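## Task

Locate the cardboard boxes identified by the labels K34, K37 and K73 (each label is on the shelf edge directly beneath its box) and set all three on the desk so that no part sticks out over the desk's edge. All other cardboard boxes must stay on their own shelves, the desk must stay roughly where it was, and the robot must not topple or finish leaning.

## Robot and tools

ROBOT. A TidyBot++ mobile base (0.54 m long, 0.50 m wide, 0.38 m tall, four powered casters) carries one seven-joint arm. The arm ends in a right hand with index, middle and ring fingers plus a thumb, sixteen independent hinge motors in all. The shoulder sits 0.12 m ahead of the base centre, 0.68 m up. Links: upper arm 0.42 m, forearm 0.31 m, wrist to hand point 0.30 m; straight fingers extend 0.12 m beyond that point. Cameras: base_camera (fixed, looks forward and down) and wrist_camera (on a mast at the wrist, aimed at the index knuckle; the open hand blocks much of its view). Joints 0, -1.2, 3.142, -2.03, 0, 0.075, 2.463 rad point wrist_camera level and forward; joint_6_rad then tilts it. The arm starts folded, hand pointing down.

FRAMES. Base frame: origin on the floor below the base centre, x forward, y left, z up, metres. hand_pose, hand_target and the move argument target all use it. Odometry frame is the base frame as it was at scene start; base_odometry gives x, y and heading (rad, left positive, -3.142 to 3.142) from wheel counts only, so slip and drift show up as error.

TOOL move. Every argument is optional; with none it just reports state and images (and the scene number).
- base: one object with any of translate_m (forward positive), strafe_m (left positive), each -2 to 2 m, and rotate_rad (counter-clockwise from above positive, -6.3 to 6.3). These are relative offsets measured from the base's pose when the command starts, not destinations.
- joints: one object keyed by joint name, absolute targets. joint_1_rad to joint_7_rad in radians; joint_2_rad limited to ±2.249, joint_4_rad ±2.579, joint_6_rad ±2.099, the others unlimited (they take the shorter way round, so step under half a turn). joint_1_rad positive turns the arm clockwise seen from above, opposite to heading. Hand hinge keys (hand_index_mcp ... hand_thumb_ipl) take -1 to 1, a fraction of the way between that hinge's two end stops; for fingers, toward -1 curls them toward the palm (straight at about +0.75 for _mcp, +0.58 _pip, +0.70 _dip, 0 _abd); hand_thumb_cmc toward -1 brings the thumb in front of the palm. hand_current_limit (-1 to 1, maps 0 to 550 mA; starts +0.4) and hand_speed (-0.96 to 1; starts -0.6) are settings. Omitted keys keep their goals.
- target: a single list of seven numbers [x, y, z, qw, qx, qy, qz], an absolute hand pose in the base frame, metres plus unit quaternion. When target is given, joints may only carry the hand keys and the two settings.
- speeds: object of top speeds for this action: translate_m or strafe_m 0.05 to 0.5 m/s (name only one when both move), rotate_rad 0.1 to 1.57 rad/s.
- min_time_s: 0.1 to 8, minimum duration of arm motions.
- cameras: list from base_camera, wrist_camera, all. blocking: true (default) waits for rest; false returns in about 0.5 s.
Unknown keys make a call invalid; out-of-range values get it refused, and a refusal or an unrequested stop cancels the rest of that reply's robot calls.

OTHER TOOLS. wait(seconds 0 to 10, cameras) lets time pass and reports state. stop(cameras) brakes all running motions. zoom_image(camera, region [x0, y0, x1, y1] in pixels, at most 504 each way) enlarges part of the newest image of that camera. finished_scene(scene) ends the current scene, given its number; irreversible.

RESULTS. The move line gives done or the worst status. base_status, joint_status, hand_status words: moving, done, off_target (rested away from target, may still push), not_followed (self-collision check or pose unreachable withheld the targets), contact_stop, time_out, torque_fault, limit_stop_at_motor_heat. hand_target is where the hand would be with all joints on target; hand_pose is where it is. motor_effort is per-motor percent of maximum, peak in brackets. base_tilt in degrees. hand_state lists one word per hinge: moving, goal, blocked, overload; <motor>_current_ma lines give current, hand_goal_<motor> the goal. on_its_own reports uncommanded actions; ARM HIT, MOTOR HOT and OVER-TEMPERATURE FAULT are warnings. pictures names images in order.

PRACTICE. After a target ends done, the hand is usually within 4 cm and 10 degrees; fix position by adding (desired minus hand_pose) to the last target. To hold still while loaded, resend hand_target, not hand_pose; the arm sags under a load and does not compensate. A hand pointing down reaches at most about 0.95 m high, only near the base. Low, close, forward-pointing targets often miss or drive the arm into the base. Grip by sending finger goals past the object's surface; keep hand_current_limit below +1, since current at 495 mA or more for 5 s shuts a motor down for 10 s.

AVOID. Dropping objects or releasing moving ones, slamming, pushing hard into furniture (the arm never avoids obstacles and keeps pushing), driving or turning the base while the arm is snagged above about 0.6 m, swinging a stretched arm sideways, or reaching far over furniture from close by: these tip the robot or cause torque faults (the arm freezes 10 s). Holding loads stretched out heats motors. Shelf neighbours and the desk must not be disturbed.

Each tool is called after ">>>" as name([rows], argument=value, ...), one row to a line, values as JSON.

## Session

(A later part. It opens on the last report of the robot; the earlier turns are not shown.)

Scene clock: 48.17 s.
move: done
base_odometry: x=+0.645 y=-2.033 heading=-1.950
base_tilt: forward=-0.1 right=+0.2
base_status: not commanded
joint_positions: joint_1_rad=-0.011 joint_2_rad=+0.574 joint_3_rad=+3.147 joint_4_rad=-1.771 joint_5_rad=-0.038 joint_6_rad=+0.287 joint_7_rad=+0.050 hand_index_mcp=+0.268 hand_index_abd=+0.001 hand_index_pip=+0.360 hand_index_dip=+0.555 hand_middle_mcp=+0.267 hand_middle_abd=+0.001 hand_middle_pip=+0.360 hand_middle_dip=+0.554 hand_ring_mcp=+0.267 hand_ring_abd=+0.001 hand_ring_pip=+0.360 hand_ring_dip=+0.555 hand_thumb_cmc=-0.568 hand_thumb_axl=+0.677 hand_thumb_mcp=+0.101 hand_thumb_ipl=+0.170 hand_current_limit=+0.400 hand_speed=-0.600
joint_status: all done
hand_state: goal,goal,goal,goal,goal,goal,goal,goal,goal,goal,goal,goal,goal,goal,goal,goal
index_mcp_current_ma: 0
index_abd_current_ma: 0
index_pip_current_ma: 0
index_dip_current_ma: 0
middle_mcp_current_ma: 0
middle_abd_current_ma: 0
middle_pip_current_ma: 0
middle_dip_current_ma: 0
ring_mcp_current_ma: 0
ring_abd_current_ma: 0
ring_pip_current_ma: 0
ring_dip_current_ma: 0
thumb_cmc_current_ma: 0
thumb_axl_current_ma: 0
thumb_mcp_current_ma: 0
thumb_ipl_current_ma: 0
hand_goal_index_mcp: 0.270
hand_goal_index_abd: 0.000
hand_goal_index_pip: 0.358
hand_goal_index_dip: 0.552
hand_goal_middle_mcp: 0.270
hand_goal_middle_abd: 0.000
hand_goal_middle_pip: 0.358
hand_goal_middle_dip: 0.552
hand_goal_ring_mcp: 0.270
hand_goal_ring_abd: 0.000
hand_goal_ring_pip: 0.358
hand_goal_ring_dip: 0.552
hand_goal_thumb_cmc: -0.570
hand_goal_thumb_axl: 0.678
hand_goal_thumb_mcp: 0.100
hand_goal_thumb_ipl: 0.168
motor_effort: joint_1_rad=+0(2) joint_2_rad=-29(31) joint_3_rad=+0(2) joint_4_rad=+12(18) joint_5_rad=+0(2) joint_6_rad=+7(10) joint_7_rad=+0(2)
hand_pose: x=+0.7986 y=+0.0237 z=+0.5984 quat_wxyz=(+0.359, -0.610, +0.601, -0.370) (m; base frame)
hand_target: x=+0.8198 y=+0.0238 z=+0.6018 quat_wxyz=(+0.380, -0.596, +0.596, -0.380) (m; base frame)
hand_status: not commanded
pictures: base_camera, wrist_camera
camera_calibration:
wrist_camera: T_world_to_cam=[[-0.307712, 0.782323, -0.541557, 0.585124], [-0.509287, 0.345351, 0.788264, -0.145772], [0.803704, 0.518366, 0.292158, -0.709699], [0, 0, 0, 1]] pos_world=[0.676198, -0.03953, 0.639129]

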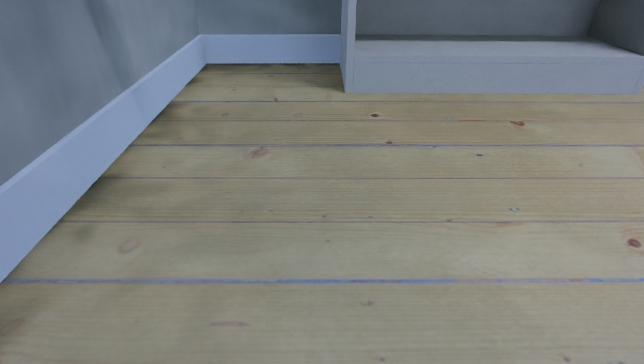

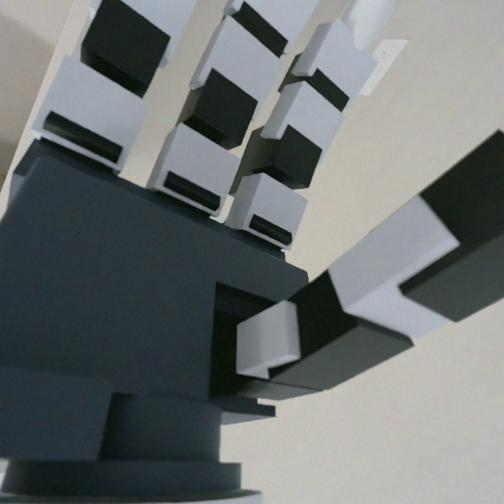

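>>> move(base={"translate_m": 0.22}, joints={"joint_6_rad": 0.867, "joint_7_rad": 2.463, "hand_thumb_cmc": 1.0, "hand_thumb_mcp": 1.0, "hand_thumb_ipl": 0.9, "hand_index_mcp": 0.754, "hand_middle_mcp": 0.754, "hand_ring_mcp": 0.754}, min_time_s=3, cameras=["all"])

Scene clock: 54.93 s.
move: done
base_odometry: x=+0.563 y=-2.238 heading=-1.950
base_tilt: forward=-0.1 right=+0.2
base_status: done
joint_positions: joint_1_rad=-0.010 joint_2_rad=+0.579 joint_3_rad=+3.147 joint_4_rad=-1.764 joint_5_rad=-0.038 joint_6_rad=+0.809 joint_7_rad=+2.414 hand_index_mcp=+0.758 hand_index_abd=+0.001 hand_index_pip=+0.359 hand_index_dip=+0.554 hand_middle_mcp=+0.759 hand_middle_abd=+0.001 hand_middle_pip=+0.359 hand_middle_dip=+0.554 hand_ring_mcp=+0.759 hand_ring_abd=+0.001 hand_ring_pip=+0.359 hand_ring_dip=+0.555 hand_thumb_cmc=+0.999 hand_thumb_axl=+0.678 hand_thumb_mcp=+0.994 hand_thumb_ipl=+0.898 hand_current_limit=+0.400 hand_speed=-0.600
joint_status: all done
hand_state: goal,goal,goal,goal,goal,goal,goal,goal,goal,goal,goal,goal,goal,goal,goal,goal
index_mcp_current_ma: 1
index_abd_current_ma: 0
index_pip_current_ma: 0
index_dip_current_ma: 0
middle_mcp_current_ma: 1
middle_abd_current_ma: 0
middle_pip_current_ma: 0
middle_dip_current_ma: 0
ring_mcp_current_ma: 1
ring_abd_current_ma: 0
ring_pip_current_ma: 0
ring_dip_current_ma: 0
thumb_cmc_current_ma: 0
thumb_axl_current_ma: 0
thumb_mcp_current_ma: -2
thumb_ipl_current_ma: 0
hand_goal_index_mcp: 0.754
hand_goal_index_abd: 0.000
hand_goal_index_pip: 0.358
hand_goal_index_dip: 0.552
hand_goal_middle_mcp: 0.754
hand_goal_middle_abd: 0.000
hand_goal_middle_pip: 0.358
hand_goal_middle_dip: 0.552
hand_goal_ring_mcp: 0.754
hand_goal_ring_abd: 0.000
hand_goal_ring_pip: 0.358
hand_goal_ring_dip: 0.552
hand_goal_thumb_cmc: 1.000
hand_goal_thumb_axl: 0.678
hand_goal_thumb_mcp: 1.000
hand_goal_thumb_ipl: 0.900
motor_effort: joint_1_rad=+0(3) joint_2_rad=-30(32) joint_3_rad=+0(2) joint_4_rad=+13(14) joint_5_rad=+1(1) joint_6_rad=+8(10) joint_7_rad=+0(1)
hand_pose: x=+0.8724 y=-0.0765 z=+0.8723 quat_wxyz=(-0.294, -0.640, -0.270, -0.657) (m; base frame)
hand_target: x=+0.8782 y=-0.0699 z=+0.8841 quat_wxyz=(-0.318, -0.610, -0.292, -0.665) (m; base frame)
hand_status: not commanded
pictures: base_camera, wrist_camera
camera_calibration:
wrist_camera: T_world_to_cam=[[-0.0407131, -0.994299, -0.0985508, 0.0792349], [-0.798804, 0.0916397, -0.594571, 1.14998], [0.600213, 0.054516, -0.797981, 0.295887], [0, 0, 0, 1]] pos_world=[0.744238, -0.042731, 0.927665]

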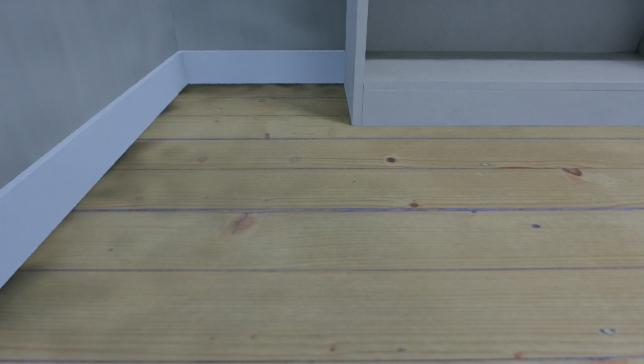

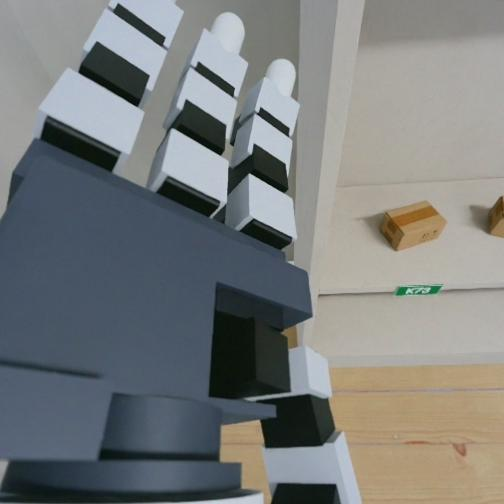

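>>> zoom_image(camera="wrist_camera", region=[354, 176, 474, 306])

Scaled by 3.877.

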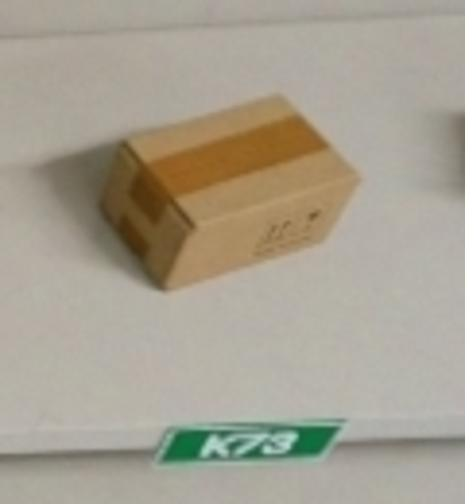

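>>> move(base={"translate_m": -0.2}, joints={"joint_1_rad": 0, "joint_2_rad": 0.6865, "joint_3_rad": 3.142, "joint_4_rad": -1.78, "joint_5_rad": 0, "joint_6_rad": 0.634, "joint_7_rad": 0, "hand_index_mcp": 0.342, "hand_middle_mcp": 0.342, "hand_ring_mcp": 1.0, "hand_index_pip": 0.139, "hand_middle_pip": 0.139, "hand_ring_pip": -0.3, "hand_index_dip": 0.406, "hand_middle_dip": 0.406, "hand_ring_dip": -0.17, "hand_thumb_cmc": -0.571, "hand_thumb_mcp": 0.056, "hand_thumb_ipl": 0.168}, min_time_s=3)

>>> move(base={"rotate_rad": 0.24})

>>> move(base={"strafe_m": -0.64}, cameras=["all"])

Scene clock: 66.50 s.
move: done
base_odometry: x=+0.637 y=-2.052 heading=-1.950
base_tilt: forward=-0.1 right=+0.2
base_status: done
joint_positions: joint_1_rad=-0.010 joint_2_rad=+0.640 joint_3_rad=+3.147 joint_4_rad=-1.764 joint_5_rad=-0.038 joint_6_rad=+0.700 joint_7_rad=+0.049 hand_index_mcp=+0.337 hand_index_abd=+0.001 hand_index_pip=+0.142 hand_index_dip=+0.409 hand_middle_mcp=+0.337 hand_middle_abd=+0.001 hand_middle_pip=+0.142 hand_middle_dip=+0.408 hand_ring_mcp=+0.993 hand_ring_abd=+0.001 hand_ring_pip=-0.299 hand_ring_dip=-0.167 hand_thumb_cmc=-0.568 hand_thumb_axl=+0.678 hand_thumb_mcp=+0.059 hand_thumb_ipl=+0.170 hand_current_limit=+0.400 hand_speed=-0.600
joint_status: all done
hand_state: goal,goal,goal,goal,goal,goal,goal,goal,goal,goal,goal,goal,goal,goal,goal,goal
index_mcp_current_ma: -1
index_abd_current_ma: 0
index_pip_current_ma: 0
index_dip_current_ma: 0
middle_mcp_current_ma: -1
middle_abd_current_ma: 0
middle_pip_current_ma: 0
middle_dip_current_ma: 0
ring_mcp_current_ma: -1
ring_abd_current_ma: 0
ring_pip_current_ma: 0
ring_dip_current_ma: 0
thumb_cmc_current_ma: 0
thumb_axl_current_ma: 0
thumb_mcp_current_ma: 0
thumb_ipl_current_ma: 0
hand_goal_index_mcp: 0.342
hand_goal_index_abd: 0.000
hand_goal_index_pip: 0.140
hand_goal_index_dip: 0.406
hand_goal_middle_mcp: 0.342
hand_goal_middle_abd: 0.000
hand_goal_middle_pip: 0.140
hand_goal_middle_dip: 0.406
hand_goal_ring_mcp: 1.000
hand_goal_ring_abd: 0.000
hand_goal_ring_pip: -0.300
hand_goal_ring_dip: -0.170
hand_goal_thumb_cmc: -0.570
hand_goal_thumb_axl: 0.678
hand_goal_thumb_mcp: 0.056
hand_goal_thumb_ipl: 0.168
motor_effort: joint_1_rad=+0(3) joint_2_rad=-30(32) joint_3_rad=+0(2) joint_4_rad=+13(14) joint_5_rad=+1(2) joint_6_rad=+9(10) joint_7_rad=+0(2)
hand_pose: x=+0.8695 y=+0.0196 z=+0.6617 quat_wxyz=(+0.455, -0.534, +0.530, -0.476) (m; base frame)
hand_target: x=+0.8514 y=+0.0238 z=+0.6017 quat_wxyz=(+0.430, -0.561, +0.561, -0.431) (m; base frame)
hand_status: not commanded
pictures: none

Scene clock: 67.80 s.
move: done
base_odometry: x=+0.637 y=-2.051 heading=-1.709
base_tilt: forward=-0.1 right=+0.2
base_status: done
joint_positions: joint_1_rad=-0.009 joint_2_rad=+0.641 joint_3_rad=+3.136 joint_4_rad=-1.764 joint_5_rad=-0.032 joint_6_rad=+0.699 joint_7_rad=+0.047 hand_index_mcp=+0.337 hand_index_abd=+0.001 hand_index_pip=+0.142 hand_index_dip=+0.409 hand_middle_mcp=+0.336 hand_middle_abd=+0.001 hand_middle_pip=+0.142 hand_middle_dip=+0.408 hand_ring_mcp=+0.993 hand_ring_abd=+0.001 hand_ring_pip=-0.299 hand_ring_dip=-0.167 hand_thumb_cmc=-0.569 hand_thumb_axl=+0.678 hand_thumb_mcp=+0.059 hand_thumb_ipl=+0.170 hand_current_limit=+0.400 hand_speed=-0.600
joint_status: not commanded
hand_state: goal,goal,goal,goal,goal,goal,goal,goal,goal,goal,goal,goal,goal,goal,goal,goal
index_mcp_current_ma: -1
index_abd_current_ma: 0
index_pip_current_ma: 0
index_dip_current_ma: 0
middle_mcp_current_ma: -1
middle_abd_current_ma: 0
middle_pip_current_ma: 0
middle_dip_current_ma: 0
ring_mcp_current_ma: -1
ring_abd_current_ma: 0
ring_pip_current_ma: 0
ring_dip_current_ma: 0
thumb_cmc_current_ma: 0
thumb_axl_current_ma: 0
thumb_mcp_current_ma: 0
thumb_ipl_current_ma: 0
hand_goal_index_mcp: 0.342
hand_goal_index_abd: 0.000
hand_goal_index_pip: 0.140
hand_goal_index_dip: 0.406
hand_goal_middle_mcp: 0.342
hand_goal_middle_abd: 0.000
hand_goal_middle_pip: 0.140
hand_goal_middle_dip: 0.406
hand_goal_ring_mcp: 1.000
hand_goal_ring_abd: 0.000
hand_goal_ring_pip: -0.300
hand_goal_ring_dip: -0.170
hand_goal_thumb_cmc: -0.570
hand_goal_thumb_axl: 0.678
hand_goal_thumb_mcp: 0.056
hand_goal_thumb_ipl: 0.168
motor_effort: joint_1_rad=+0(5) joint_2_rad=-31(32) joint_3_rad=+0(3) joint_4_rad=+12(13) joint_5_rad=+1(2) joint_6_rad=+8(9) joint_7_rad=-1(1)
hand_pose: x=+0.8690 y=+0.0261 z=+0.6611 quat_wxyz=(+0.458, -0.537, +0.529, -0.472) (m; base frame)
hand_target: x=+0.8514 y=+0.0238 z=+0.6017 quat_wxyz=(+0.430, -0.561, +0.561, -0.431) (m; base frame)
hand_status: not commanded
pictures: none

Scene clock: 70.43 s.
move: done
base_odometry: x=+0.003 y=-1.963 heading=-1.709
base_tilt: forward=-0.1 right=+0.2
base_status: done
joint_positions: joint_1_rad=-0.006 joint_2_rad=+0.641 joint_3_rad=+3.136 joint_4_rad=-1.764 joint_5_rad=-0.032 joint_6_rad=+0.698 joint_7_rad=+0.047 hand_index_mcp=+0.337 hand_index_abd=+0.001 hand_index_pip=+0.142 hand_index_dip=+0.409 hand_middle_mcp=+0.336 hand_middle_abd=+0.001 hand_middle_pip=+0.142 hand_middle_dip=+0.408 hand_ring_mcp=+0.993 hand_ring_abd=+0.001 hand_ring_pip=-0.299 hand_ring_dip=-0.167 hand_thumb_cmc=-0.569 hand_thumb_axl=+0.678 hand_thumb_mcp=+0.059 hand_thumb_ipl=+0.170 hand_current_limit=+0.400 hand_speed=-0.600
joint_status: not commanded
hand_state: goal,goal,goal,goal,goal,goal,goal,goal,goal,goal,goal,goal,goal,goal,goal,goal
index_mcp_current_ma: -1
index_abd_current_ma: 0
index_pip_current_ma: 0
index_dip_current_ma: 0
middle_mcp_current_ma: -1
middle_abd_current_ma: 0
middle_pip_current_ma: 0
middle_dip_current_ma: 0
ring_mcp_current_ma: -1
ring_abd_current_ma: 0
ring_pip_current_ma: 0
ring_dip_current_ma: 0
thumb_cmc_current_ma: 0
thumb_axl_current_ma: 0
thumb_mcp_current_ma: 0
thumb_ipl_current_ma: 0
hand_goal_index_mcp: 0.342
hand_goal_index_abd: 0.000
hand_goal_index_pip: 0.140
hand_goal_index_dip: 0.406
hand_goal_middle_mcp: 0.342
hand_goal_middle_abd: 0.000
hand_goal_middle_pip: 0.140
hand_goal_middle_dip: 0.406
hand_goal_ring_mcp: 1.000
hand_goal_ring_abd: 0.000
hand_goal_ring_pip: -0.300
hand_goal_ring_dip: -0.170
hand_goal_thumb_cmc: -0.570
hand_goal_thumb_axl: 0.678
hand_goal_thumb_mcp: 0.056
hand_goal_thumb_ipl: 0.168
motor_effort: joint_1_rad=+0(3) joint_2_rad=-31(32) joint_3_rad=+0(2) joint_4_rad=+12(13) joint_5_rad=+1(1) joint_6_rad=+9(10) joint_7_rad=+0(1)
hand_pose: x=+0.8690 y=+0.0240 z=+0.6608 quat_wxyz=(+0.458, -0.536, +0.529, -0.472) (m; base frame)
hand_target: x=+0.8514 y=+0.0238 z=+0.6017 quat_wxyz=(+0.430, -0.561, +0.561, -0.431) (m; base frame)
hand_status: not commanded
pictures: base_camera, wrist_camera
camera_calibration:
wrist_camera: T_world_to_cam=[[-0.100102, 0.781104, -0.616324, 0.509298], [-0.749034, 0.348572, 0.563423, 0.197647], [0.654926, 0.518048, 0.550181, -0.825955], [0, 0, 0, 1]] pos_world=[0.739965, -0.0388248, 0.656958]

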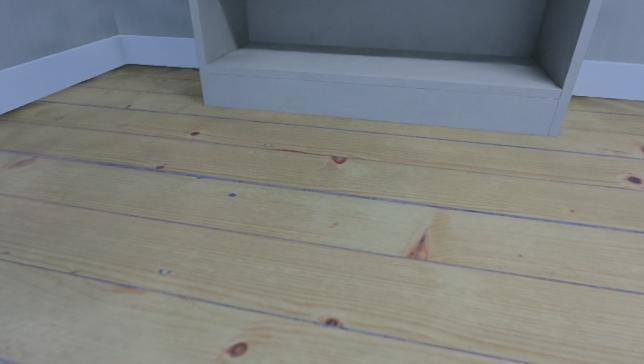

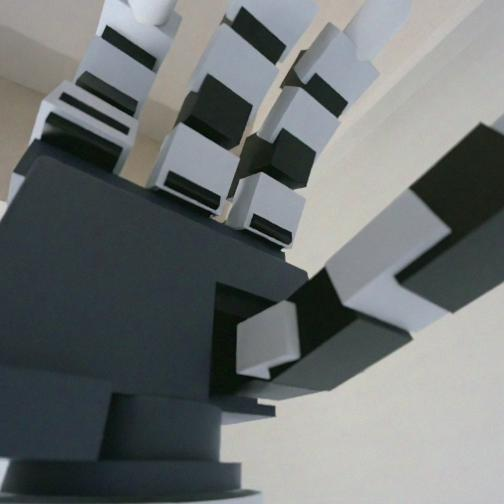

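>>> move(joints={"joint_1_rad": 0, "joint_2_rad": 0.732, "joint_3_rad": 3.142, "joint_4_rad": -1.796, "joint_5_rad": 0, "joint_6_rad": 0.57, "joint_7_rad": -0.05, "hand_index_mcp": 0.616, "hand_middle_mcp": 0.616, "hand_thumb_mcp": 0.225}, min_time_s=1.5)

Scene clock: 73.67 s.
move: off_target
base_odometry: x=+0.003 y=-1.963 heading=-1.709
base_tilt: forward=-0.1 right=+0.2
base_status: not commanded
joint_positions: joint_1_rad=-0.006 joint_2_rad=+0.685 joint_3_rad=+3.136 joint_4_rad=-1.777 joint_5_rad=-0.032 joint_6_rad=+0.635 joint_7_rad=-0.002 hand_index_mcp=+0.598 hand_index_abd=+0.001 hand_index_pip=+0.141 hand_index_dip=+0.409 hand_middle_mcp=+0.595 hand_middle_abd=+0.001 hand_middle_pip=+0.141 hand_middle_dip=+0.408 hand_ring_mcp=+0.993 hand_ring_abd=+0.001 hand_ring_pip=-0.299 hand_ring_dip=-0.167 hand_thumb_cmc=-0.569 hand_thumb_axl=+0.678 hand_thumb_mcp=+0.223 hand_thumb_ipl=+0.170 hand_current_limit=+0.400 hand_speed=-0.600
joint_status: hand_middle_mcp off_target (ended at +0.595, target +0.616); the others done
hand_state: goal,goal,goal,goal,blocked,goal,goal,goal,goal,goal,goal,goal,goal,goal,goal,goal
index_mcp_current_ma: -8
index_abd_current_ma: 0
index_pip_current_ma: 0
index_dip_current_ma: 0
middle_mcp_current_ma: -11
middle_abd_current_ma: 0
middle_pip_current_ma: 0
middle_dip_current_ma: 0
ring_mcp_current_ma: -1
ring_abd_current_ma: 0
ring_pip_current_ma: 0
ring_dip_current_ma: 0
thumb_cmc_current_ma: 0
thumb_axl_current_ma: 0
thumb_mcp_current_ma: -1
thumb_ipl_current_ma: 0
hand_goal_index_mcp: 0.616
hand_goal_index_abd: 0.000
hand_goal_index_pip: 0.140
hand_goal_index_dip: 0.406
hand_goal_middle_mcp: 0.616
hand_goal_middle_abd: 0.000
hand_goal_middle_pip: 0.140
hand_goal_middle_dip: 0.406
hand_goal_ring_mcp: 1.000
hand_goal_ring_abd: 0.000
hand_goal_ring_pip: -0.300
hand_goal_ring_dip: -0.170
hand_goal_thumb_cmc: -0.570
hand_goal_thumb_axl: 0.678
hand_goal_thumb_mcp: 0.226
hand_goal_thumb_ipl: 0.168
motor_effort: joint_1_rad=+0(2) joint_2_rad=-31(32) joint_3_rad=+0(1) joint_4_rad=+12(14) joint_5_rad=+1(2) joint_6_rad=+8(11) joint_7_rad=+0(1)
hand_pose: x=+0.8530 y=+0.0286 z=+0.6050 quat_wxyz=(+0.436, -0.550, +0.569, -0.428) (m; base frame)
hand_target: x=+0.8287 y=+0.0280 z=+0.5464 quat_wxyz=(+0.404, -0.572, +0.601, -0.385) (m; base frame)
hand_status: not commanded
pictures: none

>>> move(base={"translate_m": 0.385}, speeds={"translate_m": 0.2}, cameras=["all"])

Scene clock: 76.63 s.
move: done
base_odometry: x=-0.050 y=-2.344 heading=-1.709
base_tilt: forward=-0.1 right=+0.2
base_status: done
joint_positions: joint_1_rad=-0.006 joint_2_rad=+0.689 joint_3_rad=+3.136 joint_4_rad=-1.781 joint_5_rad=-0.032 joint_6_rad=+0.633 joint_7_rad=-0.002 hand_index_mcp=+0.600 hand_index_abd=+0.001 hand_index_pip=+0.141 hand_index_dip=+0.408 hand_middle_mcp=+0.597 hand_middle_abd=+0.001 hand_middle_pip=+0.141 hand_middle_dip=+0.408 hand_ring_mcp=+0.993 hand_ring_abd=+0.001 hand_ring_pip=-0.299 hand_ring_dip=-0.167 hand_thumb_cmc=-0.569 hand_thumb_axl=+0.678 hand_thumb_mcp=+0.223 hand_thumb_ipl=+0.170 hand_current_limit=+0.400 hand_speed=-0.600
joint_status: not commanded
hand_state: goal,goal,goal,goal,goal,goal,goal,goal,goal,goal,goal,goal,goal,goal,goal,goal
index_mcp_current_ma: -7
index_abd_current_ma: 0
index_pip_current_ma: 0
index_dip_current_ma: 0
middle_mcp_current_ma: -9
middle_abd_current_ma: 0
middle_pip_current_ma: 0
middle_dip_current_ma: 0
ring_mcp_current_ma: -2
ring_abd_current_ma: 0
ring_pip_current_ma: 0
ring_dip_current_ma: 0
thumb_cmc_current_ma: 0
thumb_axl_current_ma: 0
thumb_mcp_current_ma: 0
thumb_ipl_current_ma: 0
hand_goal_index_mcp: 0.616
hand_goal_index_abd: 0.000
hand_goal_index_pip: 0.140
hand_goal_index_dip: 0.406
hand_goal_middle_mcp: 0.616
hand_goal_middle_abd: 0.000
hand_goal_middle_pip: 0.140
hand_goal_middle_dip: 0.406
hand_goal_ring_mcp: 1.000
hand_goal_ring_abd: 0.000
hand_goal_ring_pip: -0.300
hand_goal_ring_dip: -0.170
hand_goal_thumb_cmc: -0.570
hand_goal_thumb_axl: 0.678
hand_goal_thumb_mcp: 0.226
hand_goal_thumb_ipl: 0.168
motor_effort: joint_1_rad=+1(1) joint_2_rad=-32(32) joint_3_rad=+0(1) joint_4_rad=+12(13) joint_5_rad=+0(1) joint_6_rad=+8(10) joint_7_rad=+0(1)
hand_pose: x=+0.8507 y=+0.0287 z=+0.5994 quat_wxyz=(+0.433, -0.552, +0.572, -0.425) (m; base frame)
hand_target: x=+0.8287 y=+0.0280 z=+0.5464 quat_wxyz=(+0.404, -0.572, +0.601, -0.385) (m; base frame)
hand_status: not commanded
pictures: base_camera, wrist_camera
camera_calibration:
wrist_camera: T_world_to_cam=[[-0.170694, 0.810688, -0.560043, 0.491468], [-0.665309, 0.324422, 0.672394, 0.0810823], [0.726793, 0.487375, 0.483981, -0.803079], [0, 0, 0, 1]] pos_world=[0.721507, -0.0333316, 0.609399]

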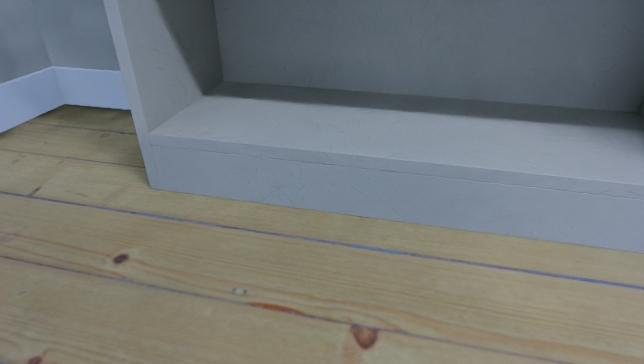

